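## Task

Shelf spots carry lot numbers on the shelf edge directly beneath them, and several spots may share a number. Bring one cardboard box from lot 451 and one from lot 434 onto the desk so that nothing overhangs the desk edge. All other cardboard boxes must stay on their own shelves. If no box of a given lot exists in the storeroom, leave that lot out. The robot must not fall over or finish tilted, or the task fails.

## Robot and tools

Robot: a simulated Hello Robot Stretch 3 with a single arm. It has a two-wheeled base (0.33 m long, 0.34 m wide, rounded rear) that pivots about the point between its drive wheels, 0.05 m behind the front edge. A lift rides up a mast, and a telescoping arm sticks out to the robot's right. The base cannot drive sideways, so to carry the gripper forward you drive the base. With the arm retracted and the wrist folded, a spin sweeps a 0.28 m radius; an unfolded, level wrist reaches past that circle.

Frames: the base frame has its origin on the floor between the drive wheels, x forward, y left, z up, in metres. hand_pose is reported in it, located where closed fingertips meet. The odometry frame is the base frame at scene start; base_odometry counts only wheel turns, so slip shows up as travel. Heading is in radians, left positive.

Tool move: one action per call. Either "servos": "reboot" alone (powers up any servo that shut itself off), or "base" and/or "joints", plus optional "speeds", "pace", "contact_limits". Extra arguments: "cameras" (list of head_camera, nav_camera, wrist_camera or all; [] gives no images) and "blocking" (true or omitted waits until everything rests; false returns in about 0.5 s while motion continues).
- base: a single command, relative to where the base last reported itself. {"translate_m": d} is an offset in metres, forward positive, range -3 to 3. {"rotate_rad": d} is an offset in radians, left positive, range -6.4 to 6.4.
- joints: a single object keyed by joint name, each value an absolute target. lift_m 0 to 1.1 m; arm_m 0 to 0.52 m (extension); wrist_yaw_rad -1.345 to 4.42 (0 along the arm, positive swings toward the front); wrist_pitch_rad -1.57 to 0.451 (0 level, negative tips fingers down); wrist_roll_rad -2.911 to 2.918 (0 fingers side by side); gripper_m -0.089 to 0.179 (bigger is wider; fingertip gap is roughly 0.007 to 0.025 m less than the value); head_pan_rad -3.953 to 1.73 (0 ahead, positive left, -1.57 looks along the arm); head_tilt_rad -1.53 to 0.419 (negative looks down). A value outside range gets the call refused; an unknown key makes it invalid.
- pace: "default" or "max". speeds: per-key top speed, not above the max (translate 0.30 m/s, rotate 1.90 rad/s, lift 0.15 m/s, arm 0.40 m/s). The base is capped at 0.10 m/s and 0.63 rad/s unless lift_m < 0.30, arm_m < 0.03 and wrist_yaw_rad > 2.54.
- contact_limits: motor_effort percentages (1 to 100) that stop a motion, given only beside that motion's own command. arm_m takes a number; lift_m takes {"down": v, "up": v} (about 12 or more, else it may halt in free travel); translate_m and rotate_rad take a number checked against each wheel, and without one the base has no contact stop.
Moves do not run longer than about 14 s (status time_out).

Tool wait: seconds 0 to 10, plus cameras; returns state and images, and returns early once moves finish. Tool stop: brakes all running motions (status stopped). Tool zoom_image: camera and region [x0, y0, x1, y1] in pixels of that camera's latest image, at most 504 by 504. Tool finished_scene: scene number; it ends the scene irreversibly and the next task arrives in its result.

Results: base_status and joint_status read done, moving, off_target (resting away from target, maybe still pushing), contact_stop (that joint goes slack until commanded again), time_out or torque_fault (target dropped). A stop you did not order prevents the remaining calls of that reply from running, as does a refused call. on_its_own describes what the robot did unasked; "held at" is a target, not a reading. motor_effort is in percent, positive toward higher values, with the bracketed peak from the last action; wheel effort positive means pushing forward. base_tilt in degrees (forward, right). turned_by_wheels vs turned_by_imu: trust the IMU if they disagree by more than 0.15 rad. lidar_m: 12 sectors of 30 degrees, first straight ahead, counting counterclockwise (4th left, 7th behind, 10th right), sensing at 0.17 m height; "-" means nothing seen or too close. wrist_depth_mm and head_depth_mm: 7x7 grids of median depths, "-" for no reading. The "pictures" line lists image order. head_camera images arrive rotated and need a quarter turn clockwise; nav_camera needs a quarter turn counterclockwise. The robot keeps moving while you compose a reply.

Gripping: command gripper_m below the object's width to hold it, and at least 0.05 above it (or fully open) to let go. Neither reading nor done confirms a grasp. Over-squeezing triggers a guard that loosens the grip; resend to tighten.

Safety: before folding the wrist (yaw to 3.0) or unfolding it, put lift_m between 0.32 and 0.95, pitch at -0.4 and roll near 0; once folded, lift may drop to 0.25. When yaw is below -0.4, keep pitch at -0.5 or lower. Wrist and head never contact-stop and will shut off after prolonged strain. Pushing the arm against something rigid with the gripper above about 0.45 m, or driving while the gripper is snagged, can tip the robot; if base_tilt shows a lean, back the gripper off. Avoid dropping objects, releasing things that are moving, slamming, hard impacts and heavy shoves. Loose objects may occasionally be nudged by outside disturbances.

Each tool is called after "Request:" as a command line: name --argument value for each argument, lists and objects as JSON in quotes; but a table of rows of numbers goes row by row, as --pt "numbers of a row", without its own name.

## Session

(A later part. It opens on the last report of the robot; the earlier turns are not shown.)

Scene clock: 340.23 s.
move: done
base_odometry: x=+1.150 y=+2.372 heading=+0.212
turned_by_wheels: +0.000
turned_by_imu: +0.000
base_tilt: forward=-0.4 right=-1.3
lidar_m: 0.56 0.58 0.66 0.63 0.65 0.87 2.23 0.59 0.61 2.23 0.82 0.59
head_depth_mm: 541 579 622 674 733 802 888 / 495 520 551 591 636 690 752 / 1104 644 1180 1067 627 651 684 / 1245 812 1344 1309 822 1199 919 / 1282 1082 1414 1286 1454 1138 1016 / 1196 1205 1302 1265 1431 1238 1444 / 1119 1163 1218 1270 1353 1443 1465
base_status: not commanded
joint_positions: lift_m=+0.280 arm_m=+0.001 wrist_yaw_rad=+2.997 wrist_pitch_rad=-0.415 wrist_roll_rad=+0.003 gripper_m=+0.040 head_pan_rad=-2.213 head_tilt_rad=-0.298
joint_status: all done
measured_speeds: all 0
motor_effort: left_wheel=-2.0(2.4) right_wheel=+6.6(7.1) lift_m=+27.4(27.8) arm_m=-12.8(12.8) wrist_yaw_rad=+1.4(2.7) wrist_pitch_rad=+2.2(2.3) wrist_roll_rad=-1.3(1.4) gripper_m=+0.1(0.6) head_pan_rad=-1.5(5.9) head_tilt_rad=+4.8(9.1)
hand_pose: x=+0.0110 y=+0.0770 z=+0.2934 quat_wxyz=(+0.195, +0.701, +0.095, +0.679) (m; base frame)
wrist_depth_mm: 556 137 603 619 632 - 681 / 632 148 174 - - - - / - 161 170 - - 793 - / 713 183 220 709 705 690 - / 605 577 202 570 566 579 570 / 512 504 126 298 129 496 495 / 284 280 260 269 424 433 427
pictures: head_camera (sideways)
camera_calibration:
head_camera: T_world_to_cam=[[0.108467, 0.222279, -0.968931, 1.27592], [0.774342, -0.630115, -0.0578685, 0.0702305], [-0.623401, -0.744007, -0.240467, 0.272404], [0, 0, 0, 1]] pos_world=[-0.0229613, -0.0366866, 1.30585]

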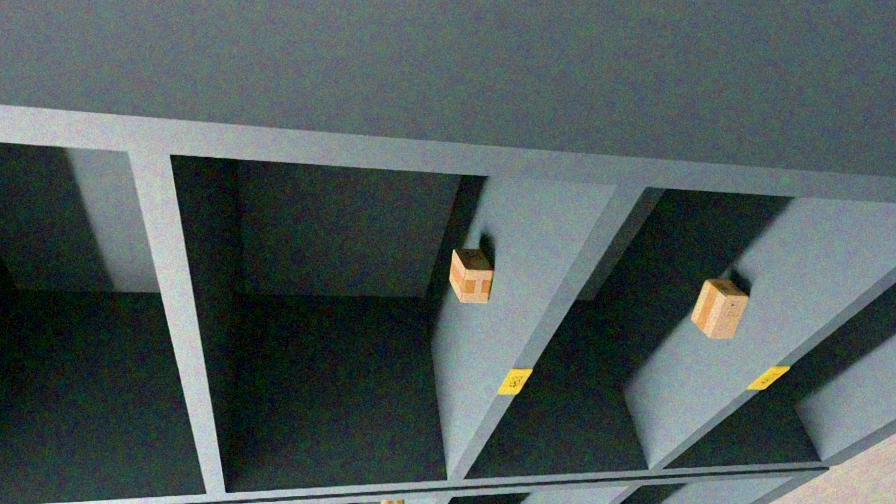

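Request:
move --base '{"translate_m": 0.07}' --joints '{"head_pan_rad": -1.2, "head_tilt_rad": -0.35}' --pace "max" --cameras '[]'

Request:
move --base '{"rotate_rad": -1.583}' --pace "max" --cameras '[]'

Request:
move --base '{"translate_m": 1.5}' --pace "max" --cameras '["head_camera","nav_camera"]'

Scene clock: 368.07 s.
move: done
base_odometry: x=+1.218 y=+2.387 heading=+0.212
turned_by_wheels: +0.000
turned_by_imu: +0.000
base_tilt: forward=-0.3 right=-1.2
lidar_m: 0.49 0.51 0.67 0.64 0.65 0.88 2.24 0.64 1.33 2.17 0.72 0.52
head_depth_mm: 3368 3562 3704 3832 2690 1920 1492 / 2829 3345 3736 - 2648 1910 1480 / 1710 1903 2127 2424 2433 1887 1478 / 1224 1324 1420 1549 1700 1741 1466 / 956 1012 1072 1142 1218 1312 1362 / 783 821 855 903 951 1004 1071 / 666 688 716 748 779 816 856
base_status: done
joint_positions: lift_m=+0.280 arm_m=+0.001 wrist_yaw_rad=+2.997 wrist_pitch_rad=-0.415 wrist_roll_rad=+0.003 gripper_m=+0.040 head_pan_rad=-1.192 head_tilt_rad=-0.350
joint_status: all done
measured_speeds: translate_m=+0.000 rotate_rad=+0.000 lift_m=+0.000 arm_m=+0.000 wrist_yaw_rad=+0.000 wrist_pitch_rad=+0.000 wrist_roll_rad=+0.000 head_pan_rad=-0.024 head_tilt_rad=+0.000
motor_effort: left_wheel=+2.5(11.1) right_wheel=+1.2(13.5) lift_m=+27.9(28.6) arm_m=-12.1(12.7) wrist_yaw_rad=+1.4(2.5) wrist_pitch_rad=+2.2(2.3) wrist_roll_rad=-1.1(1.4) gripper_m=+0.0(0.8) head_pan_rad=-2.6(5.7) head_tilt_rad=-3.6(6.9)
hand_pose: x=+0.0110 y=+0.0770 z=+0.2934 quat_wxyz=(+0.195, +0.701, +0.095, +0.679) (m; base frame)
wrist_depth_mm: 570 137 603 624 638 680 517 / 622 147 173 - - 738 507 / - 161 170 - - 765 516 / 701 183 220 711 702 697 535 / 603 575 201 567 564 574 531 / 515 511 126 302 129 500 495 / 283 281 257 269 426 431 431
pictures: none
No camera images: "cameras" was empty.

Scene clock: 370.20 s.
move: done
base_odometry: x=+1.218 y=+2.387 heading=-1.371
turned_by_wheels: -1.583
turned_by_imu: -1.552
base_tilt: forward=-0.3 right=-1.4
lidar_m: 2.09 0.72 0.52 0.49 0.51 0.66 0.64 0.65 0.88 2.28 0.64 1.34
head_depth_mm: 2698 2793 2930 3088 2710 1914 1495 / 2737 2885 3063 3207 2662 1898 1484 / 2872 2975 3164 3314 2667 1902 1475 / 2874 3120 3242 3428 2621 1868 1469 / 735 780 824 874 938 1007 1085 / 603 629 659 695 732 770 819 / 514 538 567 607 649 706 810
base_status: done
joint_positions: lift_m=+0.280 arm_m=+0.001 wrist_yaw_rad=+2.997 wrist_pitch_rad=-0.415 wrist_roll_rad=+0.003 gripper_m=+0.040 head_pan_rad=-1.200 head_tilt_rad=-0.350
joint_status: not commanded
measured_speeds: all 0
motor_effort: left_wheel=+5.4(15.3) right_wheel=-8.3(14.2) lift_m=+28.9(29.2) arm_m=-12.5(13.4) wrist_yaw_rad=+0.7(3.3) wrist_pitch_rad=+2.2(2.4) wrist_roll_rad=-1.3(1.5) gripper_m=+0.4(1.0) head_pan_rad=-3.4(3.7) head_tilt_rad=-2.7(3.8)
hand_pose: x=+0.0110 y=+0.0770 z=+0.2934 quat_wxyz=(+0.195, +0.701, +0.095, +0.679) (m; base frame)
wrist_depth_mm: 451 137 478 497 516 529 533 / 501 148 517 532 542 - - / 531 162 170 - - - - / - 179 188 - 654 673 661 / 578 563 202 569 565 581 572 / 513 506 127 301 129 494 488 / 284 282 256 269 421 434 431
pictures: none
No camera images: "cameras" was empty.

Scene clock: 376.60 s.
move: done
base_odometry: x=+1.516 y=+0.917 heading=-1.371
turned_by_wheels: +0.000
turned_by_imu: +0.001
base_tilt: forward=-0.4 right=-1.3
lidar_m: 1.73 0.77 0.55 0.53 0.54 0.73 1.92 1.17 0.50 0.50 0.96 0.85
head_depth_mm: 385 783 828 866 663 513 885 / 389 808 856 899 654 532 884 / 405 841 888 922 648 1006 879 / 448 868 925 966 642 1036 869 / 456 901 965 990 638 1064 866 / 466 941 1004 1033 633 1104 863 / 541 942 1014 998 665 1086 861
base_status: done
joint_positions: lift_m=+0.280 arm_m=+0.001 wrist_yaw_rad=+2.998 wrist_pitch_rad=-0.415 wrist_roll_rad=+0.003 gripper_m=+0.040 head_pan_rad=-1.200 head_tilt_rad=-0.350
joint_status: not commanded
measured_speeds: all 0
motor_effort: left_wheel=+5.0(12.7) right_wheel=-0.4(14.1) lift_m=+29.4(30.3) arm_m=-9.3(12.9) wrist_yaw_rad=+1.7(3.0) wrist_pitch_rad=+2.2(2.4) wrist_roll_rad=-1.2(1.5) gripper_m=+0.7(1.1) head_pan_rad=-2.4(4.0) head_tilt_rad=-1.9(3.6)
hand_pose: x=+0.0110 y=+0.0770 z=+0.2934 quat_wxyz=(+0.195, +0.701, +0.095, +0.679) (m; base frame)
wrist_depth_mm: 482 137 516 520 541 - - / 525 148 536 - - - - / - 161 171 - - - - / - 178 188 654 674 670 694 / 600 576 202 570 565 582 571 / 515 508 127 299 129 492 495 / 283 281 257 270 424 430 429
pictures: head_camera (sideways), nav_camera (sideways)
camera_calibration:
head_camera: T_world_to_cam=[[-0.149325, 0.256509, -0.954937, 1.25923], [0.943411, 0.326168, -0.0599094, 0.0718787], [0.296103, -0.909845, -0.290698, 0.332143], [0, 0, 0, 1]] pos_world=[0.0218745, -0.0442493, 1.30335]
nav_camera: T_world_to_cam=[[0.131184, -0.290472, 0.947848, -1.19138], [-0.926417, -0.376278, 0.0129062, 0.0390361], [0.352905, -0.879796, -0.31846, 0.365586], [0, 0, 0, 1]] pos_world=[0.0634363, -0.00973197, 1.24516]

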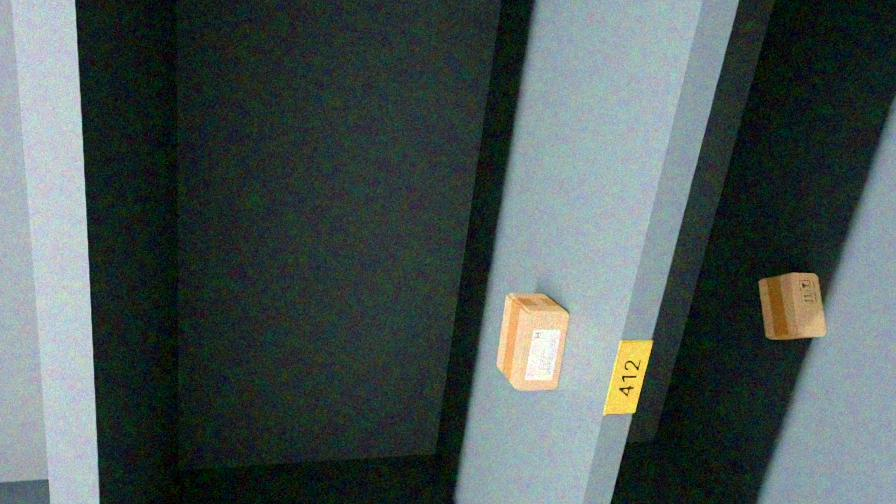

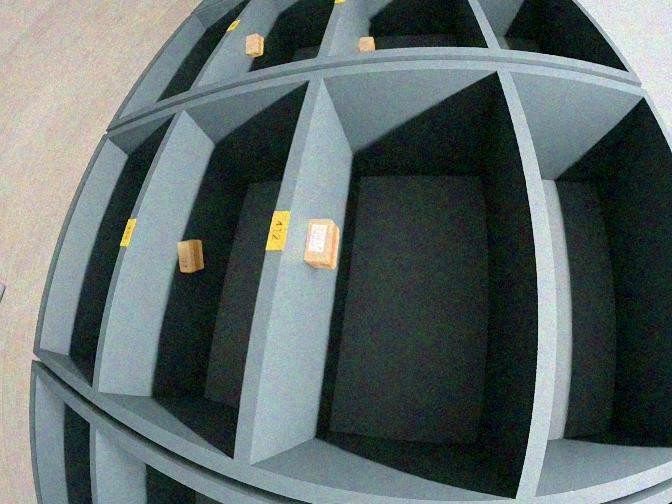

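Request:
move --joints '{"head_pan_rad": -1.0, "head_tilt_rad": -0.65}' --pace "max" --cameras '["head_camera"]'

Request:
move --joints '{"head_pan_rad": -0.5, "head_tilt_rad": -0.4}' --pace "max" --cameras '["head_camera"]'

Scene clock: 387.67 s.
move: done
base_odometry: x=+1.516 y=+0.917 heading=-1.371
turned_by_wheels: +0.000
turned_by_imu: +0.000
base_tilt: forward=-0.3 right=-1.3
lidar_m: 1.73 0.77 0.55 0.53 0.54 0.73 1.91 1.18 0.50 0.50 0.96 0.85
head_depth_mm: 757 823 787 548 1043 849 765 / 795 870 779 567 1041 843 1092 / 840 919 688 614 994 858 1128 / 891 982 677 1176 1019 903 1127 / 923 1003 746 1214 1015 1260 1164 / 836 907 743 1108 1038 1300 1183 / 746 802 803 954 1038 1297 1179
base_status: not commanded
joint_positions: lift_m=+0.280 arm_m=+0.001 wrist_yaw_rad=+2.998 wrist_pitch_rad=-0.415 wrist_roll_rad=+0.003 gripper_m=+0.040 head_pan_rad=-1.001 head_tilt_rad=-0.657
joint_status: all done
measured_speeds: all 0
motor_effort: left_wheel=+5.3(5.6) right_wheel=-0.5(1.4) lift_m=+31.0(31.0) arm_m=-7.3(8.0) wrist_yaw_rad=+1.3(2.5) wrist_pitch_rad=+2.2(2.3) wrist_roll_rad=-1.3(1.4) gripper_m=+0.1(0.6) head_pan_rad=+3.4(4.4) head_tilt_rad=-3.3(6.8)
hand_pose: x=+0.0110 y=+0.0770 z=+0.2934 quat_wxyz=(+0.195, +0.701, +0.095, +0.679) (m; base frame)
wrist_depth_mm: 480 137 514 529 533 - - / 523 148 536 - - - - / - 161 171 - - - - / - 179 188 652 676 668 686 / 609 584 202 577 564 580 573 / 511 513 127 300 129 494 495 / 285 281 259 268 423 432 429
pictures: head_camera (sideways)
camera_calibration:
head_camera: T_world_to_cam=[[-0.34497, 0.452974, -0.822077, 1.08706], [0.849745, 0.522717, -0.0685574, 0.0837197], [0.398659, -0.722206, -0.565235, 0.68871], [0, 0, 0, 1]] pos_world=[0.0293029, -0.0387817, 1.28867]

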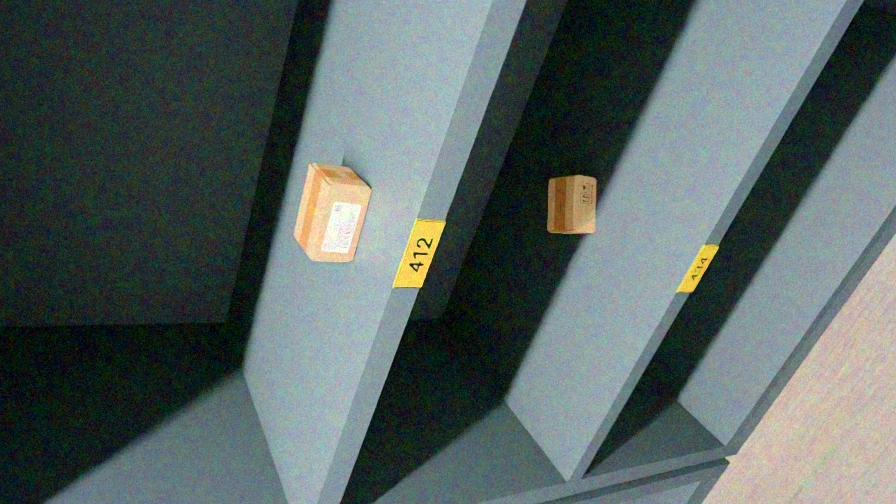

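Scene clock: 388.43 s.
move: done
base_odometry: x=+1.516 y=+0.917 heading=-1.371
turned_by_wheels: +0.000
turned_by_imu: +0.000
base_tilt: forward=-0.2 right=-1.2
lidar_m: 1.72 0.77 0.55 0.53 0.54 0.73 1.91 1.17 0.50 0.50 0.96 0.85
head_depth_mm: 656 852 928 951 671 1069 845 / 702 795 860 896 1024 1062 868 / 699 754 812 854 954 1015 1149 / 1526 1540 1510 1039 1291 1092 1166 / 1481 1574 1654 1795 1560 1652 1392 / 1419 1506 1609 1755 1917 1717 1391 / 2134 2241 2392 2551 2327 1729 1373
base_status: not commanded
joint_positions: lift_m=+0.280 arm_m=+0.001 wrist_yaw_rad=+2.998 wrist_pitch_rad=-0.415 wrist_roll_rad=+0.003 gripper_m=+0.040 head_pan_rad=-0.484 head_tilt_rad=-0.402
joint_status: all done
measured_speeds: all 0
motor_effort: left_wheel=+5.3(5.6) right_wheel=-0.1(0.9) lift_m=+30.9(31.0) arm_m=-6.7(7.8) wrist_yaw_rad=+2.3(2.7) wrist_pitch_rad=+2.3(2.3) wrist_roll_rad=-1.3(1.3) gripper_m=+0.3(0.9) head_pan_rad=+0.4(5.5) head_tilt_rad=+5.5(6.4)
hand_pose: x=+0.0110 y=+0.0770 z=+0.2934 quat_wxyz=(+0.195, +0.701, +0.095, +0.679) (m; base frame)
wrist_depth_mm: 482 137 507 534 535 - - / 526 147 533 - - - - / - 162 170 - - - - / - 178 188 655 669 660 685 / 604 579 203 570 565 580 575 / 515 509 127 300 129 492 494 / 283 281 259 269 422 430 429
pictures: head_camera (sideways)
camera_calibration:
head_camera: T_world_to_cam=[[-0.324668, 0.118403, -0.938388, 1.23862], [0.494803, 0.866803, -0.0618236, 0.0771342], [0.806078, -0.484389, -0.340009, 0.393165], [0, 0, 0, 1]] pos_world=[0.0470525, -0.0230715, 1.30076]

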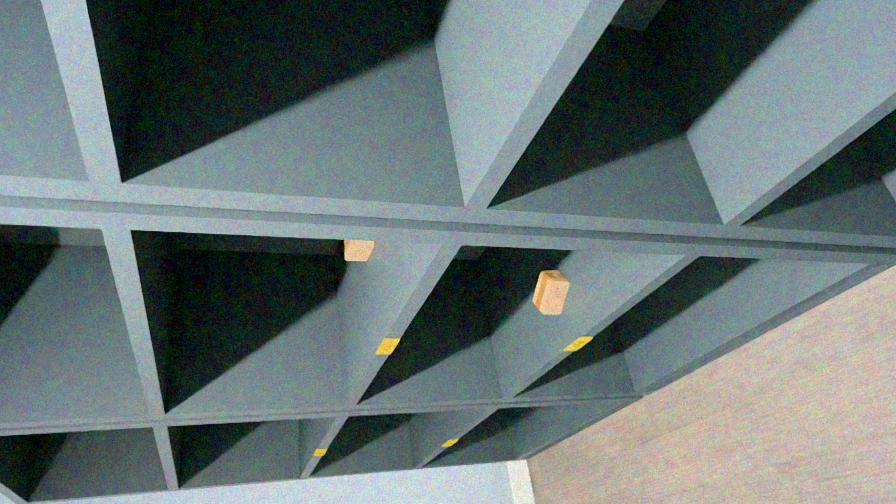

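Request:
move --joints '{"head_pan_rad": -1.2, "head_tilt_rad": -0.75}' --pace "max" --cameras '["head_camera"]'

Request:
zoom_image --camera "head_camera" --region '[420, 100, 720, 400]'

Scene clock: 394.67 s.
move: done
base_odometry: x=+1.516 y=+0.917 heading=-1.371
turned_by_wheels: +0.000
turned_by_imu: +0.000
base_tilt: forward=-0.3 right=-1.2
lidar_m: 1.72 0.76 0.55 0.53 0.54 0.73 1.91 1.17 0.50 0.50 0.96 0.85
head_depth_mm: 737 802 633 533 902 786 951 / 758 826 627 1076 952 836 1078 / 783 844 621 1098 943 1174 1105 / 807 861 614 1126 938 1202 1129 / 837 891 607 1155 930 1223 1145 / 867 878 625 1140 951 1235 1133 / 900 865 652 1135 973 1257 1130
base_status: not commanded
joint_positions: lift_m=+0.280 arm_m=+0.001 wrist_yaw_rad=+2.998 wrist_pitch_rad=-0.415 wrist_roll_rad=+0.003 gripper_m=+0.040 head_pan_rad=-1.222 head_tilt_rad=-0.751
joint_status: all done
measured_speeds: all 0
motor_effort: left_wheel=+5.8(6.0) right_wheel=-0.5(1.0) lift_m=+31.1(31.3) arm_m=-5.2(6.3) wrist_yaw_rad=+0.9(2.5) wrist_pitch_rad=+2.2(2.3) wrist_roll_rad=-1.0(1.4) gripper_m=+0.2(0.7) head_pan_rad=+0.9(4.5) head_tilt_rad=-6.0(7.6)
hand_pose: x=+0.0110 y=+0.0770 z=+0.2934 quat_wxyz=(+0.195, +0.701, +0.095, +0.679) (m; base frame)
wrist_depth_mm: 485 137 510 527 538 - - / 531 148 537 - - - - / - 162 171 - - - - / - 179 188 653 666 680 688 / 608 574 201 570 568 577 575 / 511 509 127 301 129 494 486 / 284 282 258 268 421 434 430
pictures: head_camera (sideways)
camera_calibration:
head_camera: T_world_to_cam=[[-0.262787, 0.588021, -0.764967, 1.01211], [0.94149, 0.329693, -0.0699964, 0.0849686], [0.211045, -0.738602, -0.640255, 0.787425], [0, 0, 0, 1]] pos_world=[0.01979, -0.0415607, 1.28433]

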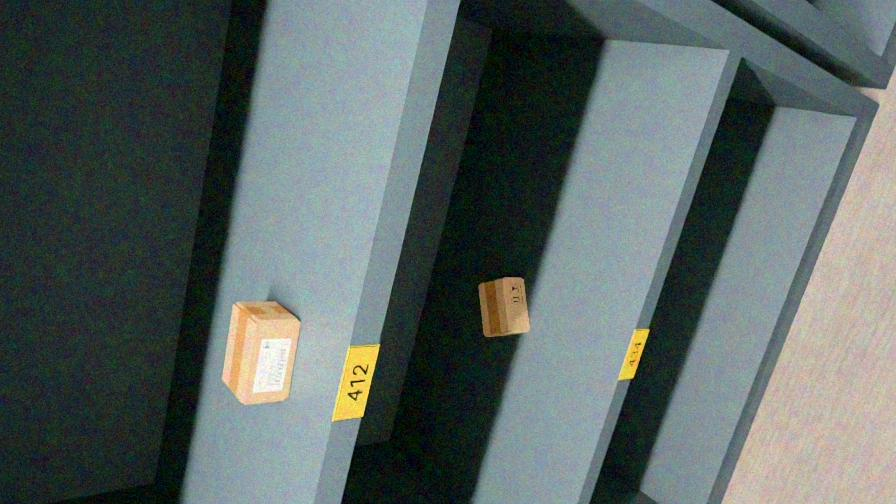

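Scaled by 1.680 from the camera's 896x504 image, which has a finer 1280x720 frame.

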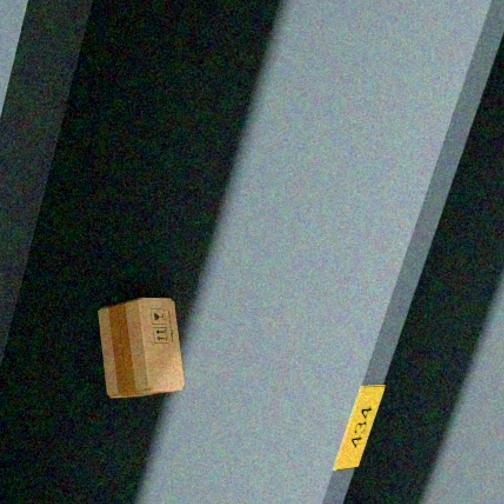

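Request:
move --base '{"translate_m": 0.325}' --joints '{"lift_m": 0.58, "head_pan_rad": -1.57, "head_tilt_rad": -0.65}' --pace "max" --cameras '[]'

Request:
move --joints '{"wrist_yaw_rad": 0.0, "gripper_m": 0.179}' --pace "max" --cameras '["head_camera","wrist_camera"]'

Scene clock: 418.13 s.
move: done
base_odometry: x=+1.581 y=+0.598 heading=-1.371
turned_by_wheels: +0.000
turned_by_imu: +0.000
base_tilt: forward=-0.4 right=-1.4
lidar_m: 2.24 0.77 0.56 0.53 0.55 0.74 1.94 0.70 0.66 0.92 0.61 0.66
head_depth_mm: 756 841 805 578 1038 853 1096 / 755 838 792 572 1051 848 1138 / 754 836 781 568 1041 843 1127 / 753 833 774 561 1030 837 1126 / 749 832 761 557 1025 830 1124 / 749 827 749 577 1013 828 1121 / 749 828 740 571 1009 825 1110
base_status: done
joint_positions: lift_m=+0.580 arm_m=+0.001 wrist_yaw_rad=+2.998 wrist_pitch_rad=-0.415 wrist_roll_rad=+0.003 gripper_m=+0.040 head_pan_rad=-1.571 head_tilt_rad=-0.650
joint_status: all done
measured_speeds: all 0
motor_effort: left_wheel=+6.1(14.0) right_wheel=+0.3(11.0) lift_m=+24.0(34.2) arm_m=-1.3(3.4) wrist_yaw_rad=+1.8(3.1) wrist_pitch_rad=+2.2(2.4) wrist_roll_rad=-1.0(1.5) gripper_m=+0.6(0.8) head_pan_rad=+3.6(4.3) head_tilt_rad=+3.3(5.5)
hand_pose: x=+0.0110 y=+0.0769 z=+0.5934 quat_wxyz=(+0.196, +0.701, +0.095, +0.679) (m; base frame)
wrist_depth_mm: 484 137 514 534 537 - - / 528 147 176 - - - - / - 161 171 - - - - / - 179 187 - - - - / - - 200 - 152 - - / - - 127 820 127 850 843 / 769 771 259 754 744 744 736
pictures: none
No camera images: "cameras" was empty.

Scene clock: 420.07 s.
move: done
base_odometry: x=+1.581 y=+0.598 heading=-1.371
turned_by_wheels: +0.000
turned_by_imu: +0.000
base_tilt: forward=-0.4 right=-1.3
lidar_m: 2.25 0.77 0.56 0.53 0.55 0.74 1.94 0.70 0.66 0.92 0.61 0.66
head_depth_mm: 758 842 804 580 1037 853 1095 / 752 838 792 574 1045 847 1138 / 754 836 784 567 1038 841 1111 / 754 833 772 560 1026 836 1124 / 750 830 760 556 1022 831 1098 / 747 832 750 576 1019 829 1114 / 750 827 743 570 1009 826 1107
base_status: not commanded
joint_positions: lift_m=+0.580 arm_m=+0.001 wrist_yaw_rad=+0.003 wrist_pitch_rad=-0.415 wrist_roll_rad=+0.003 gripper_m=+0.179 head_pan_rad=-1.570 head_tilt_rad=-0.650
joint_status: all done
measured_speeds: all 0
motor_effort: left_wheel=+6.2(6.4) right_wheel=+0.6(1.2) lift_m=+27.0(27.1) arm_m=-0.1(1.8) wrist_yaw_rad=-3.9(8.1) wrist_pitch_rad=+2.3(2.4) wrist_roll_rad=-1.0(1.4) gripper_m=+0.7(84.4) head_pan_rad=+3.0(3.9) head_tilt_rad=+3.1(3.8)
hand_pose: x=-0.0208 y=-0.3703 z=+0.5934 quat_wxyz=(+0.691, +0.147, -0.692, -0.145) (m; base frame)
wrist_depth_mm: 492 - - - - - 615 / 487 518 515 431 497 488 487 / 410 405 398 396 394 391 385 / 322 318 315 314 309 307 306 / 306 297 300 295 295 287 290 / 118 140 - - - - - / 118 - - - - - 105
pictures: head_camera (sideways), wrist_camera
camera_calibration:
head_camera: T_world_to_cam=[[-0.0467099, 0.561901, -0.825885, 1.09019], [0.997495, -0.0177245, -0.0684749, 0.0826321], [-0.0531145, -0.827015, -0.559666, 0.684234], [0, 0, 0, 1]] pos_world=[0.00484033, -0.0452437, 1.28897]
wrist_camera: T_world_to_cam=[[-0.998846, -0.0387092, -0.0284251, -0.0116254], [0.000795123, 0.578472, -0.815702, 0.730764], [0.0480183, -0.814783, -0.577774, 0.20823], [0, 0, 0, 1]] pos_world=[-0.0221919, -0.253515, 0.716065]

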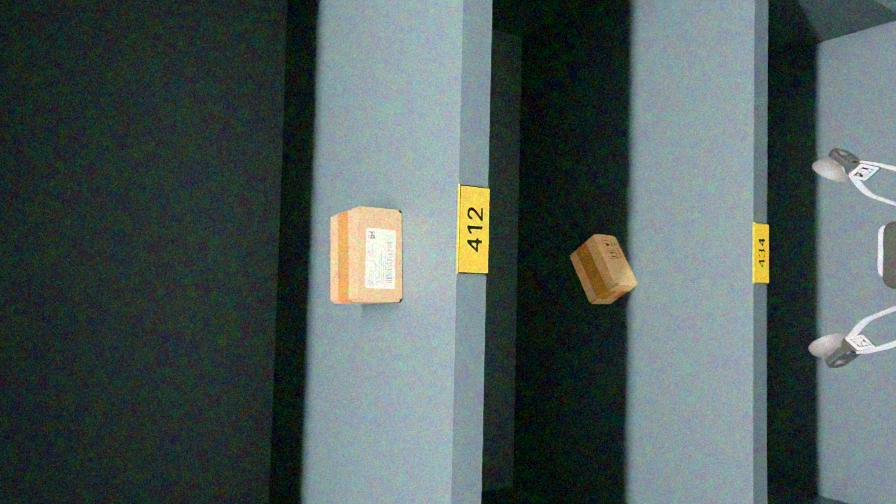

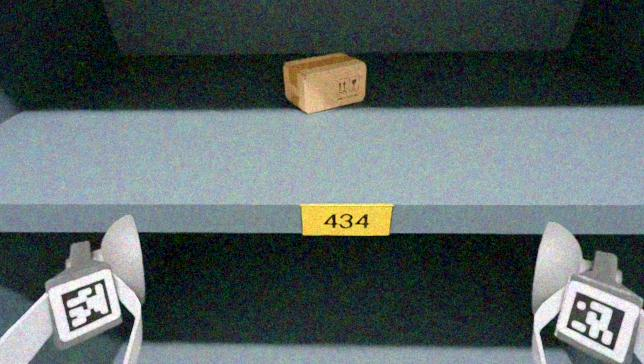

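Request:
move --base '{"translate_m": -0.081}' --joints '{"lift_m": 0.545, "wrist_pitch_rad": -0.23, "wrist_yaw_rad": 0.45}' --cameras '[]'

Request:
move --joints '{"arm_m": 0.25}' --contact_limits '{"arm_m": 35}' --cameras '["wrist_camera"]'

Scene clock: 444.73 s.
move: done
base_odometry: x=+1.565 y=+0.678 heading=-1.371
turned_by_wheels: +0.000
turned_by_imu: +0.000
base_tilt: forward=-0.3 right=-1.2
lidar_m: 2.24 0.77 0.55 0.53 0.55 0.74 1.94 1.35 0.61 0.93 0.66 0.66
head_depth_mm: 757 837 801 579 958 851 989 / 756 837 793 571 1047 847 1125 / 754 836 782 567 1035 840 1135 / 752 834 771 562 1028 839 1103 / 750 832 762 558 1018 833 1116 / 751 830 750 576 1017 829 1110 / 747 827 741 571 1012 823 1113
base_status: done
joint_positions: lift_m=+0.545 arm_m=+0.001 wrist_yaw_rad=+0.447 wrist_pitch_rad=-0.252 wrist_roll_rad=+0.003 gripper_m=+0.179 head_pan_rad=-1.570 head_tilt_rad=-0.650
joint_status: all done
measured_speeds: all 0
motor_effort: left_wheel=-7.5(9.3) right_wheel=-6.0(12.2) lift_m=+24.8(29.9) arm_m=+2.0(2.9) wrist_yaw_rad=+1.9(4.4) wrist_pitch_rad=+3.5(5.6) wrist_roll_rad=-1.3(1.3) gripper_m=+0.6(1.0) head_pan_rad=+3.0(4.2) head_tilt_rad=+2.1(3.6)
hand_pose: x=+0.0832 y=-0.3640 z=+0.5965 quat_wxyz=(+0.703, +0.242, -0.665, +0.068) (m; base frame)
wrist_depth_mm: 390 453 - - - - - / 415 462 - - - - - / 434 467 495 496 442 444 480 / - 429 381 372 374 369 366 / - 146 - 314 284 283 294 / - 126 - - 276 259 229 / 774 - 728 - - - 105
pictures: none
No camera images: "cameras" was empty.

Scene clock: 447.80 s.
move: done
base_odometry: x=+1.565 y=+0.678 heading=-1.371
turned_by_wheels: +0.000
turned_by_imu: +0.000
base_tilt: forward=-0.2 right=-1.1
lidar_m: 2.24 0.77 0.55 0.53 0.55 0.74 1.93 1.35 0.61 0.93 0.66 0.66
head_depth_mm: 760 837 805 579 950 851 989 / 755 837 795 573 1043 847 1115 / 754 836 784 566 1034 599 598 / 755 837 771 561 1030 646 1107 / 750 829 761 556 1021 789 1125 / 748 830 751 577 1016 810 1122 / 748 827 741 571 1009 821 1112
base_status: not commanded
joint_positions: lift_m=+0.545 arm_m=+0.250 wrist_yaw_rad=+0.447 wrist_pitch_rad=-0.251 wrist_roll_rad=+0.003 gripper_m=+0.179 head_pan_rad=-1.570 head_tilt_rad=-0.650
joint_status: all done
measured_speeds: all 0
motor_effort: left_wheel=-7.7(8.2) right_wheel=-6.2(6.8) lift_m=+29.6(29.6) arm_m=+13.4(15.5) wrist_yaw_rad=+3.2(3.2) wrist_pitch_rad=+3.5(3.7) wrist_roll_rad=-1.3(1.3) gripper_m=+1.0(1.4) head_pan_rad=+3.0(3.9) head_tilt_rad=+2.3(3.2)
contact_limits: arm_m 35 (drawing in: default 31, maximum 55; extending or still: default 40, maximum 69)
hand_pose: x=+0.0832 y=-0.6134 z=+0.5966 quat_wxyz=(+0.703, +0.242, -0.665, +0.068) (m; base frame)
wrist_depth_mm: 374 462 - - - - - / 384 470 - - - - - / 394 465 496 490 - - - / 380 375 374 351 257 364 343 / 288 275 286 260 217 280 291 / - 144 232 226 227 228 227 / 184 195 194 193 193 186 105
pictures: wrist_camera
camera_calibration:
wrist_camera: T_world_to_cam=[[-0.883594, -0.467726, -0.0222364, -0.193438], [-0.186991, 0.395991, -0.899013, 0.827382], [0.429297, -0.790205, -0.437356, -0.0933014], [0, 0, 0, 1]] pos_world=[0.0238468, -0.491839, 0.69872]

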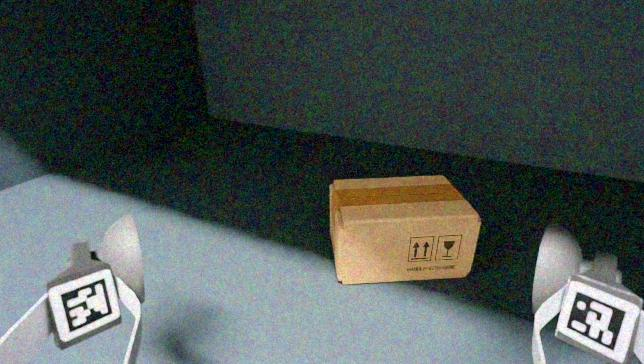

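Request:
move --joints '{"arm_m": 0.37, "lift_m": 0.535}' --contact_limits '{"arm_m": 35}' --cameras '["wrist_camera","head_camera"]'

Scene clock: 489.53 s.
move: done
base_odometry: x=+1.565 y=+0.678 heading=-1.371
turned_by_wheels: +0.000
turned_by_imu: +0.000
base_tilt: forward=-0.3 right=-1.2
lidar_m: 2.24 0.77 0.56 0.53 0.55 0.74 1.93 1.35 0.61 0.93 0.66 0.66
head_depth_mm: 758 840 801 578 954 850 987 / 758 840 790 574 1041 849 1115 / 754 833 778 567 1037 638 571 / 752 833 770 560 1032 790 1129 / 751 832 760 556 961 828 1120 / 747 829 750 577 1015 829 1114 / 749 830 740 570 1008 822 1108
base_status: not commanded
joint_positions: lift_m=+0.535 arm_m=+0.370 wrist_yaw_rad=+0.447 wrist_pitch_rad=-0.251 wrist_roll_rad=+0.003 gripper_m=+0.179 head_pan_rad=-1.570 head_tilt_rad=-0.650
joint_status: all done
measured_speeds: all 0
motor_effort: left_wheel=-7.9(8.2) right_wheel=-6.4(7.1) lift_m=+24.4(30.2) arm_m=+13.2(15.2) wrist_yaw_rad=+2.3(3.7) wrist_pitch_rad=+3.4(3.6) wrist_roll_rad=-1.3(1.3) gripper_m=+0.5(1.2) head_pan_rad=+3.2(3.8) head_tilt_rad=+2.2(2.8)
contact_limits: arm_m 35 (drawing in: default 31, maximum 55; extending or still: default 40, maximum 69)
hand_pose: x=+0.0832 y=-0.7334 z=+0.5867 quat_wxyz=(+0.703, +0.242, -0.665, +0.069) (m; base frame)
wrist_depth_mm: 375 433 - - - - - / 381 446 - - - - - / 400 457 - - - - - / 356 351 349 346 324 - - / 283 256 268 267 265 263 260 / 119 144 146 151 199 214 213 / 118 177 122 125 126 180 107
pictures: head_camera (sideways), wrist_camera
camera_calibration:
head_camera: T_world_to_cam=[[-0.0467659, 0.561897, -0.825884, 1.09019], [0.997498, -0.0176098, -0.0684645, 0.0826238], [-0.0530137, -0.827019, -0.559668, 0.684236], [0, 0, 0, 1]] pos_world=[0.00484045, -0.0452437, 1.28897]
wrist_camera: T_world_to_cam=[[-0.883619, -0.467677, -0.0222541, -0.249745], [-0.186862, 0.395837, -0.899108, 0.865878], [0.429301, -0.790311, -0.43716, -0.1927], [0, 0, 0, 1]] pos_world=[0.0238467, -0.611839, 0.68872]

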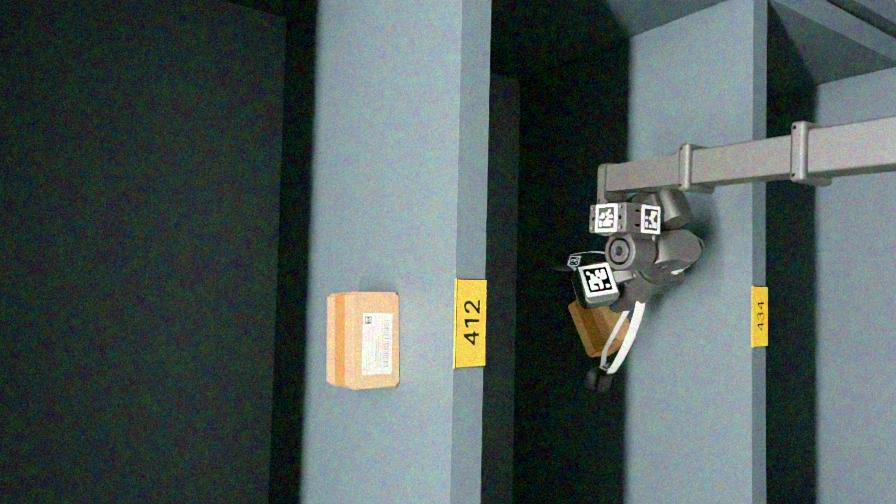

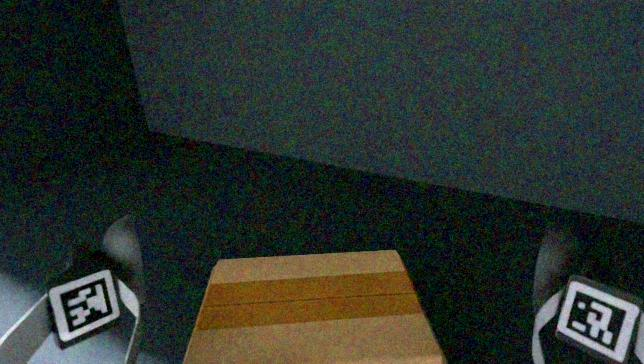

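Request:
move --joints '{"lift_m": 0.529}' --speeds '{"lift_m": 0.03}' --cameras '[]'

Request:
move --joints '{"gripper_m": 0.04}' --cameras '["wrist_camera"]'

Request:
move --joints '{"lift_m": 0.60}' --speeds '{"lift_m": 0.06}' --cameras '["wrist_camera"]'

Scene clock: 497.63 s.
move: done
base_odometry: x=+1.565 y=+0.678 heading=-1.371
turned_by_wheels: +0.000
turned_by_imu: +0.000
base_tilt: forward=-0.4 right=-1.0
lidar_m: 2.23 0.77 0.56 0.53 0.55 0.74 1.94 1.34 0.61 0.93 0.66 0.66
head_depth_mm: 757 840 804 578 957 849 988 / 755 840 791 573 1043 849 1116 / 754 837 779 567 1040 643 571 / 751 836 770 562 997 790 1125 / 751 833 762 557 1019 829 1124 / 749 827 750 576 1018 827 1114 / 748 827 740 570 1010 823 1108
base_status: not commanded
joint_positions: lift_m=+0.529 arm_m=+0.370 wrist_yaw_rad=+0.447 wrist_pitch_rad=-0.251 wrist_roll_rad=+0.003 gripper_m=+0.179 head_pan_rad=-1.570 head_tilt_rad=-0.650
joint_status: all done
measured_speeds: all 0
motor_effort: left_wheel=-7.5(8.2) right_wheel=-6.1(6.5) lift_m=+23.4(27.3) arm_m=+11.7(12.0) wrist_yaw_rad=+2.3(3.2) wrist_pitch_rad=+3.4(3.6) wrist_roll_rad=-1.0(1.4) gripper_m=+0.1(0.9) head_pan_rad=+3.2(3.5) head_tilt_rad=+1.8(2.5)
contact_limits: arm_m 35 (drawing in: default 31, maximum 55; extending or still: default 40, maximum 69)
hand_pose: x=+0.0832 y=-0.7334 z=+0.5807 quat_wxyz=(+0.703, +0.242, -0.665, +0.069) (m; base frame)
wrist_depth_mm: 378 428 - - - - - / 384 448 - - - - - / 396 448 415 - - - - / 341 340 336 334 313 293 - / 261 247 258 256 254 252 251 / 118 144 137 142 142 204 204 / 166 175 116 115 118 168 107
pictures: none
No camera images: "cameras" was empty.

Scene clock: 499.57 s.
move: done
base_odometry: x=+1.565 y=+0.678 heading=-1.371
turned_by_wheels: +0.000
turned_by_imu: +0.000
base_tilt: forward=-0.3 right=-1.2
lidar_m: 2.23 0.77 0.55 0.53 0.55 0.74 1.93 1.34 0.61 0.93 0.66 0.66
head_depth_mm: 758 841 802 579 953 848 987 / 756 839 793 573 1050 847 1116 / 752 837 784 567 1038 645 573 / 754 834 770 561 1028 792 1133 / 751 831 760 557 959 829 1121 / 747 827 750 575 1014 826 1118 / 748 829 741 571 1011 820 1111
base_status: not commanded
joint_positions: lift_m=+0.529 arm_m=+0.370 wrist_yaw_rad=+0.449 wrist_pitch_rad=-0.251 wrist_roll_rad=+0.003 gripper_m=+0.041 head_pan_rad=-1.570 head_tilt_rad=-0.650
joint_status: all done
measured_speeds: all 0
motor_effort: left_wheel=-7.4(8.1) right_wheel=-5.8(6.7) lift_m=+23.0(24.0) arm_m=+10.3(11.3) wrist_yaw_rad=+1.0(3.5) wrist_pitch_rad=+3.4(3.5) wrist_roll_rad=-1.2(1.4) gripper_m=-21.2(93.7) head_pan_rad=+3.3(3.7) head_tilt_rad=+1.7(2.4)
contact_limits: arm_m 35 (drawing in: default 31, maximum 55; extending or still: default 40, maximum 69)
hand_pose: x=+0.0836 y=-0.7333 z=+0.5808 quat_wxyz=(+0.703, +0.243, -0.665, +0.069) (m; base frame)
wrist_depth_mm: 377 429 - - - - - / 384 447 - - - - - / 398 451 414 - - - - / 344 339 335 335 314 294 - / 262 272 158 254 244 253 251 / 210 202 133 142 136 197 204 / 183 165 119 115 115 126 172
pictures: wrist_camera
camera_calibration:
wrist_camera: T_world_to_cam=[[-0.882781, -0.469258, -0.0222488, -0.250692], [-0.187384, 0.395149, -0.899302, 0.860334], [0.430797, -0.789717, -0.436761, -0.195309], [0, 0, 0, 1]] pos_world=[0.0240446, -0.611839, 0.68282]

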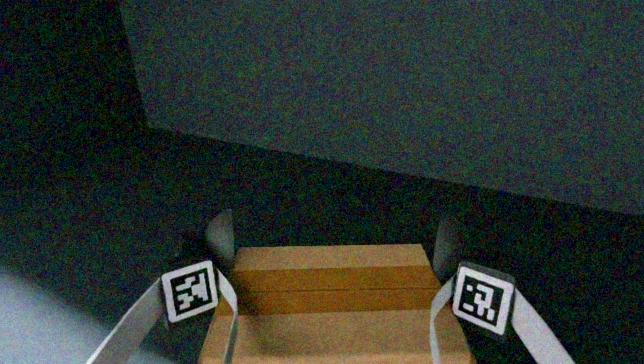

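Scene clock: 501.33 s.
move: done
base_odometry: x=+1.565 y=+0.678 heading=-1.371
turned_by_wheels: +0.000
turned_by_imu: +0.000
base_tilt: forward=-0.3 right=-1.2
lidar_m: 2.23 0.77 0.55 0.53 0.55 0.74 1.93 1.34 0.60 0.93 0.66 0.66
head_depth_mm: 758 839 803 577 955 849 984 / 753 836 790 572 1042 830 477 / 753 835 781 567 672 679 1088 / 754 832 772 561 731 813 1127 / 751 829 761 556 927 831 1126 / 748 829 752 575 1013 829 1115 / 750 832 742 570 1007 821 1108
base_status: not commanded
joint_positions: lift_m=+0.600 arm_m=+0.370 wrist_yaw_rad=+0.449 wrist_pitch_rad=-0.252 wrist_roll_rad=+0.003 gripper_m=+0.043 head_pan_rad=-1.570 head_tilt_rad=-0.650
joint_status: all done
measured_speeds: all 0
motor_effort: left_wheel=-7.2(7.8) right_wheel=-6.1(6.7) lift_m=+31.1(33.5) arm_m=+8.7(10.4) wrist_yaw_rad=+1.9(1.9) wrist_pitch_rad=+3.7(3.8) wrist_roll_rad=-1.3(1.3) gripper_m=-9.2(21.4) head_pan_rad=+2.9(3.7) head_tilt_rad=+2.1(2.4)
contact_limits: arm_m 35 (drawing in: default 31, maximum 55; extending or still: default 40, maximum 69)
hand_pose: x=+0.0836 y=-0.7332 z=+0.6514 quat_wxyz=(+0.703, +0.243, -0.665, +0.069) (m; base frame)
wrist_depth_mm: 375 428 - - - - - / 384 447 - - - - - / 397 471 - - - - - / 403 469 467 - - - - / 382 399 159 377 154 - - / 311 299 133 142 136 292 292 / 270 244 119 115 115 126 254
pictures: wrist_camera
camera_calibration:
wrist_camera: T_world_to_cam=[[-0.882804, -0.46921, -0.022329, -0.249026], [-0.187968, 0.39642, -0.898621, 0.924285], [0.430493, -0.789109, -0.438157, -0.162956], [0, 0, 0, 1]] pos_world=[0.0240454, -0.61184, 0.753621]

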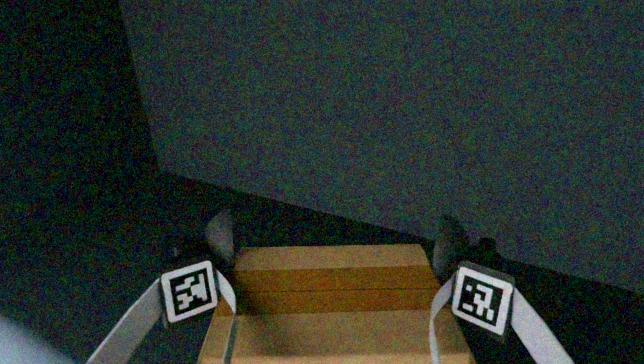

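Request:
move --joints '{"arm_m": 0.0}' --contact_limits '{"arm_m": -50}' --cameras '[]'

Request:
move --base '{"translate_m": -0.9}' --joints '{"wrist_yaw_rad": 1.5}' --cameras '[]'

Request:
move --base '{"translate_m": -0.85}' --joints '{"lift_m": 0.84}' --cameras '["nav_camera", "wrist_camera"]'

"contact_limits": arm_m = -50.0 is out of range 1 to 100
Scene clock: 519.13 s.
base_odometry: x=+1.565 y=+0.678 heading=-1.371
turned_by_wheels: +0.000
turned_by_imu: +0.000
base_tilt: forward=-0.5 right=-1.1
lidar_m: 2.24 0.77 0.56 0.53 0.55 0.74 1.93 1.34 0.61 0.93 0.66 0.66
head_depth_mm: 756 842 802 578 953 849 993 / 758 836 792 574 1040 828 476 / 756 835 780 566 672 681 1086 / 752 832 769 561 731 813 1125 / 749 831 760 557 928 832 1121 / 750 833 751 576 1012 829 1116 / 748 828 740 571 1009 824 1115
base_status: not commanded
joint_positions: lift_m=+0.600 arm_m=+0.370 wrist_yaw_rad=+0.449 wrist_pitch_rad=-0.252 wrist_roll_rad=+0.003 gripper_m=+0.043 head_pan_rad=-1.570 head_tilt_rad=-0.650
joint_status: all done
measured_speeds: all 0
motor_effort: left_wheel=-6.9(7.8) right_wheel=-5.8(6.7) lift_m=+31.3(33.5) arm_m=+6.9(10.4) wrist_yaw_rad=+0.3(1.9) wrist_pitch_rad=+3.6(3.8) wrist_roll_rad=-1.3(1.3) gripper_m=-9.3(21.4) head_pan_rad=+2.7(3.7) head_tilt_rad=+1.7(2.4)
contact_limits: arm_m 35 (drawing in: default 31, maximum 55; extending or still: default 40, maximum 69)
hand_pose: x=+0.0836 y=-0.7332 z=+0.6514 quat_wxyz=(+0.703, +0.243, -0.665, +0.069) (m; base frame)
wrist_depth_mm: 375 429 - - - - - / 382 446 - - - - - / 397 473 - - - - - / 407 471 470 - - - - / 381 399 159 378 154 - - / 311 297 132 142 136 292 290 / 271 244 119 115 115 126 254
pictures: none

not run: a call was refused earlier in this reply.

not run: a call was refused earlier in this reply.

Request:
move --joints '{"arm_m": 0.0}' --contact_limits '{"arm_m": 50}' --cameras '[]'

Request:
move --base '{"translate_m": -0.9}' --joints '{"wrist_yaw_rad": 1.5}' --cameras '[]'

Request:
move --base '{"translate_m": -0.85}' --joints '{"lift_m": 0.84}' --cameras '["nav_camera", "wrist_camera"]'

Scene clock: 530.87 s.
move: done
base_odometry: x=+1.565 y=+0.678 heading=-1.371
turned_by_wheels: +0.000
turned_by_imu: +0.000
base_tilt: forward=-0.3 right=-1.2
lidar_m: 2.22 0.77 0.55 0.53 0.55 0.74 1.93 1.34 0.61 0.93 0.66 0.66
head_depth_mm: 759 840 803 579 954 851 993 / 757 839 792 573 1045 847 1136 / 755 837 780 566 1038 843 1131 / 752 833 771 562 1030 833 1130 / 752 833 762 557 1025 833 602 / 750 829 752 575 1016 828 604 / 749 829 740 570 1008 824 1110
base_status: not commanded
joint_positions: lift_m=+0.600 arm_m=+0.001 wrist_yaw_rad=+0.449 wrist_pitch_rad=-0.252 wrist_roll_rad=+0.003 gripper_m=+0.043 head_pan_rad=-1.570 head_tilt_rad=-0.650
joint_status: all done
measured_speeds: all 0
motor_effort: left_wheel=-6.8(7.6) right_wheel=-5.9(6.9) lift_m=+30.4(31.9) arm_m=-12.9(14.9) wrist_yaw_rad=+0.3(1.9) wrist_pitch_rad=+3.7(3.8) wrist_roll_rad=-1.1(1.3) gripper_m=-9.0(9.5) head_pan_rad=+2.4(3.3) head_tilt_rad=+1.1(1.9)
contact_limits: arm_m 50 (drawing in: default 31, maximum 55; extending or still: default 40, maximum 69)
hand_pose: x=+0.0836 y=-0.3637 z=+0.6514 quat_wxyz=(+0.703, +0.243, -0.665, +0.069) (m; base frame)
wrist_depth_mm: 391 451 - - - - - / 416 462 - - - - - / 447 471 - - - - - / - 473 472 496 468 483 486 / - 481 159 379 378 374 373 / - 123 132 142 136 293 302 / 893 123 119 115 115 122 256
pictures: none
No camera images: "cameras" was empty.

Scene clock: 541.00 s.
move: done
base_odometry: x=+1.386 y=+1.560 heading=-1.371
turned_by_wheels: +0.000
turned_by_imu: -0.001
base_tilt: forward=-0.2 right=-1.0
lidar_m: 2.16 0.75 0.53 0.51 0.53 0.71 1.47 1.52 0.65 0.95 0.65 0.69
head_depth_mm: 773 857 805 607 1002 876 1057 / 772 854 792 601 1049 868 1138 / 772 853 783 594 1038 863 1135 / 770 850 673 588 1031 860 1129 / 767 847 758 583 1025 854 1119 / 766 846 749 576 1015 852 1116 / 763 844 742 569 1008 846 1112
base_status: done
joint_positions: lift_m=+0.600 arm_m=+0.001 wrist_yaw_rad=+1.497 wrist_pitch_rad=-0.252 wrist_roll_rad=+0.003 gripper_m=+0.043 head_pan_rad=-1.570 head_tilt_rad=-0.650
joint_status: all done
measured_speeds: all 0
motor_effort: left_wheel=-2.3(11.8) right_wheel=-9.4(14.6) lift_m=+30.2(31.6) arm_m=-4.7(13.5) wrist_yaw_rad=+1.9(6.7) wrist_pitch_rad=+3.7(3.8) wrist_roll_rad=-1.2(1.5) gripper_m=-9.4(9.8) head_pan_rad=+2.2(3.2) head_tilt_rad=-0.4(1.6)
contact_limits: arm_m 50 (drawing in: default 31, maximum 55; extending or still: default 40, maximum 69)
hand_pose: x=+0.2201 y=-0.1635 z=+0.6514 quat_wxyz=(+0.574, +0.543, -0.454, +0.411) (m; base frame)
wrist_depth_mm: - - - - - - - / - - - - - - 419 / - - - - - - 388 / - - - - - - 393 / - - - - - - - / 970 124 132 142 136 - - / 816 124 119 115 115 111 -
pictures: none
No camera images: "cameras" was empty.

Scene clock: 550.63 s.
move: done
base_odometry: x=+1.217 y=+2.393 heading=-1.370
turned_by_wheels: +0.000
turned_by_imu: +0.000
base_tilt: forward=-0.3 right=-1.2
lidar_m: 2.08 0.72 0.52 0.50 0.51 0.66 0.63 0.65 0.88 2.27 0.64 1.34
head_depth_mm: 1682 1653 1621 1603 1584 1420 - / 2441 2352 2351 2110 1776 1435 - / 2719 3014 3065 2330 1760 1434 - / 2691 2929 3189 2266 1742 1421 1193 / 2672 2999 3153 2253 1740 1410 1189 / 2693 2946 3149 2211 1723 1405 1217 / 2680 2831 2943 2228 1556 1298 1209
base_status: done
joint_positions: lift_m=+0.840 arm_m=+0.001 wrist_yaw_rad=+1.497 wrist_pitch_rad=-0.253 wrist_roll_rad=+0.003 gripper_m=+0.043 head_pan_rad=-1.570 head_tilt_rad=-0.650
joint_status: all done
measured_speeds: all 0
motor_effort: left_wheel=-1.6(10.4) right_wheel=-10.0(13.9) lift_m=+24.2(34.7) arm_m=+2.9(5.1) wrist_yaw_rad=+2.8(4.1) wrist_pitch_rad=+3.8(4.0) wrist_roll_rad=-1.3(1.4) gripper_m=-9.4(9.6) head_pan_rad=+2.1(3.1) head_tilt_rad=-1.1(1.6)
contact_limits: arm_m 50 (drawing in: default 31, maximum 55; extending or still: default 40, maximum 69)
hand_pose: x=+0.2200 y=-0.1635 z=+0.8913 quat_wxyz=(+0.574, +0.543, -0.454, +0.411) (m; base frame)
wrist_depth_mm: - - - - - - - / - - - - - - - / - - - - - - - / - - - - - - - / - - - - - 155 - / - 124 132 142 137 - - / - 124 119 115 115 126 -
pictures: nav_camera (sideways), wrist_camera
camera_calibration:
nav_camera: T_world_to_cam=[[0.0175783, -0.583771, 0.811728, -1.01313], [-0.999787, -0.0190274, 0.00796686, 0.0459578], [0.0107943, -0.811696, -0.583981, 0.713198], [0, 0, 0, 1]] pos_world=[0.0560587, -0.0116624, 1.23852]
wrist_camera: T_world_to_cam=[[-0.0340302, -0.999172, -0.022315, -0.129319], [-0.437947, 0.0349784, -0.89832, 0.935243], [0.898357, -0.0207972, -0.438774, 0.356129], [0, 0, 0, 1]] pos_world=[0.0852553, -0.154518, 0.993522]

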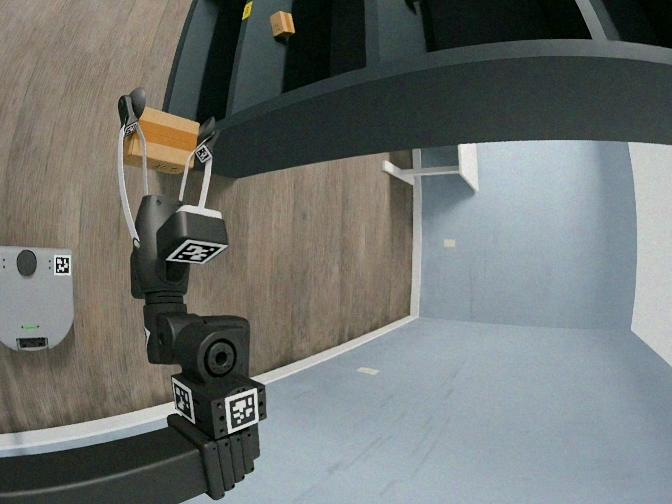

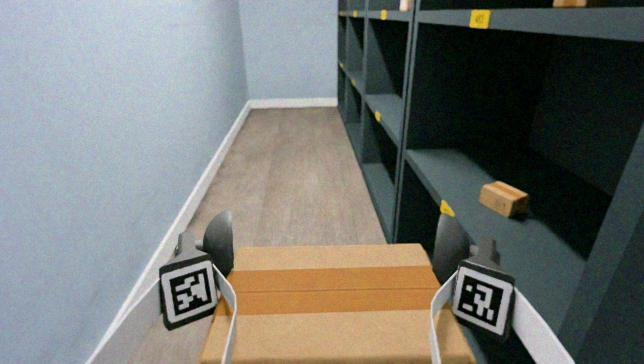

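Request:
move --base '{"rotate_rad": -1.605}' --cameras '[]'

Request:
move --base '{"translate_m": 1.25}' --cameras '[]'

Request:
move --base '{"rotate_rad": 1.153}' --cameras '["nav_camera"]'

Scene clock: 562.47 s.
move: done
base_odometry: x=+1.217 y=+2.393 heading=-2.975
turned_by_wheels: -1.605
turned_by_imu: -1.579
base_tilt: forward=-0.4 right=-1.3
lidar_m: 2.12 0.64 1.31 2.25 0.74 0.52 0.50 0.51 0.66 0.63 0.65 0.86
head_depth_mm: 506 565 633 725 842 1008 - / 505 561 630 719 837 1000 - / 502 558 626 711 831 968 - / 501 556 623 711 824 964 1141 / 499 553 619 707 819 980 1139 / 497 549 617 701 814 974 1131 / 494 547 614 697 808 962 1116
base_status: done
joint_positions: lift_m=+0.840 arm_m=+0.001 wrist_yaw_rad=+1.497 wrist_pitch_rad=-0.253 wrist_roll_rad=+0.003 gripper_m=+0.043 head_pan_rad=-1.570 head_tilt_rad=-0.650
joint_status: not commanded
measured_speeds: all 0
motor_effort: left_wheel=+6.9(11.6) right_wheel=-11.0(13.7) lift_m=+24.9(25.7) arm_m=+0.1(6.5) wrist_yaw_rad=+1.1(3.5) wrist_pitch_rad=+3.8(3.9) wrist_roll_rad=-1.2(1.4) gripper_m=-9.0(9.7) head_pan_rad=+1.4(2.6) head_tilt_rad=-1.5(2.4)
contact_limits: arm_m 50 (drawing in: default 31, maximum 55; extending or still: default 40, maximum 69)
hand_pose: x=+0.2200 y=-0.1634 z=+0.8913 quat_wxyz=(+0.574, +0.543, -0.454, +0.411) (m; base frame)
wrist_depth_mm: - - - - - - 547 / - - - - - - 552 / - - - - - - 555 / - - - - - - 536 / - - - - - - 564 / - - 132 142 136 - 569 / - 124 119 115 115 118 551
pictures: none
No camera images: "cameras" was empty.

Scene clock: 576.10 s.
move: done
base_odometry: x=-0.016 y=+2.185 heading=-2.975
turned_by_wheels: +0.000
turned_by_imu: +0.000
base_tilt: forward=-0.3 right=-1.2
lidar_m: 1.95 1.77 2.59 1.26 0.53 0.60 1.73 0.86 0.61 0.58 0.59 0.79
head_depth_mm: 464 515 579 661 772 922 - / 462 513 576 656 765 915 - / 461 510 573 652 762 884 - / 458 508 570 648 757 880 1043 / 456 505 567 647 748 899 1100 / 454 503 564 643 745 887 1055 / 452 500 561 641 741 879 1017
base_status: done
joint_positions: lift_m=+0.840 arm_m=+0.001 wrist_yaw_rad=+1.497 wrist_pitch_rad=-0.253 wrist_roll_rad=+0.003 gripper_m=+0.043 head_pan_rad=-1.570 head_tilt_rad=-0.650
joint_status: not commanded
measured_speeds: all 0
motor_effort: left_wheel=+4.0(11.9) right_wheel=+6.5(11.3) lift_m=+26.3(26.8) arm_m=-9.8(13.3) wrist_yaw_rad=+0.9(3.5) wrist_pitch_rad=+3.8(3.9) wrist_roll_rad=-1.3(1.5) gripper_m=-9.1(9.7) head_pan_rad=+1.1(2.4) head_tilt_rad=-1.9(2.9)
contact_limits: arm_m 50 (drawing in: default 31, maximum 55; extending or still: default 40, maximum 69)
hand_pose: x=+0.2200 y=-0.1634 z=+0.8913 quat_wxyz=(+0.574, +0.543, -0.454, +0.411) (m; base frame)
wrist_depth_mm: - - - - - 622 494 / - - - - - 624 492 / - - - - - 643 497 / - - - - - - 498 / - - - - - 155 507 / - 124 132 142 137 126 510 / - 124 119 115 115 118 512
pictures: none
No camera images: "cameras" was empty.

Scene clock: 579.03 s.
move: done
base_odometry: x=-0.016 y=+2.185 heading=-1.822
turned_by_wheels: +1.153
turned_by_imu: +1.135
base_tilt: forward=-0.5 right=-1.1
lidar_m: 2.12 0.88 0.52 0.66 1.75 0.78 0.59 0.58 0.61 0.87 2.01 1.77
head_depth_mm: 672 711 751 799 855 918 - / 764 810 869 935 1009 1087 - / 887 951 1032 1119 1239 1312 - / 1053 1154 1270 1415 1583 1412 1195 / 1305 1460 1652 1925 1732 1414 1187 / 1649 1835 2064 2211 1717 1403 1215 / 1634 1777 1993 2117 1710 1394 1232
base_status: done
joint_positions: lift_m=+0.840 arm_m=+0.001 wrist_yaw_rad=+1.497 wrist_pitch_rad=-0.253 wrist_roll_rad=+0.003 gripper_m=+0.043 head_pan_rad=-1.570 head_tilt_rad=-0.650
joint_status: not commanded
measured_speeds: all 0
motor_effort: left_wheel=-9.5(12.2) right_wheel=+8.2(13.0) lift_m=+26.7(27.0) arm_m=-13.0(13.5) wrist_yaw_rad=+1.1(3.7) wrist_pitch_rad=+3.8(3.9) wrist_roll_rad=-1.2(1.4) gripper_m=-8.8(9.8) head_pan_rad=+1.9(2.1) head_tilt_rad=-2.0(3.4)
contact_limits: arm_m 50 (drawing in: default 31, maximum 55; extending or still: default 40, maximum 69)
hand_pose: x=+0.2200 y=-0.1634 z=+0.8913 quat_wxyz=(+0.574, +0.543, -0.454, +0.411) (m; base frame)
wrist_depth_mm: - - - - - - - / - - - - - - - / - - - - - - - / - - - - - - - / - - - - - - - / - 124 132 142 136 - - / - 124 119 115 115 126 -
pictures: nav_camera (sideways)
camera_calibration:
nav_camera: T_world_to_cam=[[0.0175783, -0.583771, 0.811728, -1.01313], [-0.999787, -0.0190274, 0.00796686, 0.0459578], [0.0107943, -0.811696, -0.583981, 0.713198], [0, 0, 0, 1]] pos_world=[0.0560587, -0.0116624, 1.23852]

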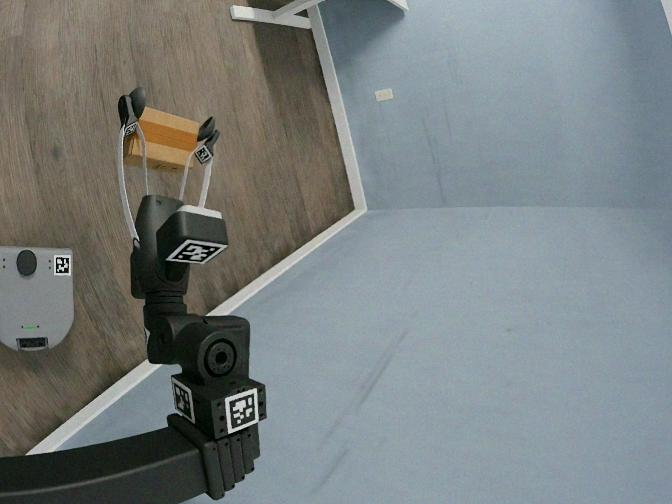

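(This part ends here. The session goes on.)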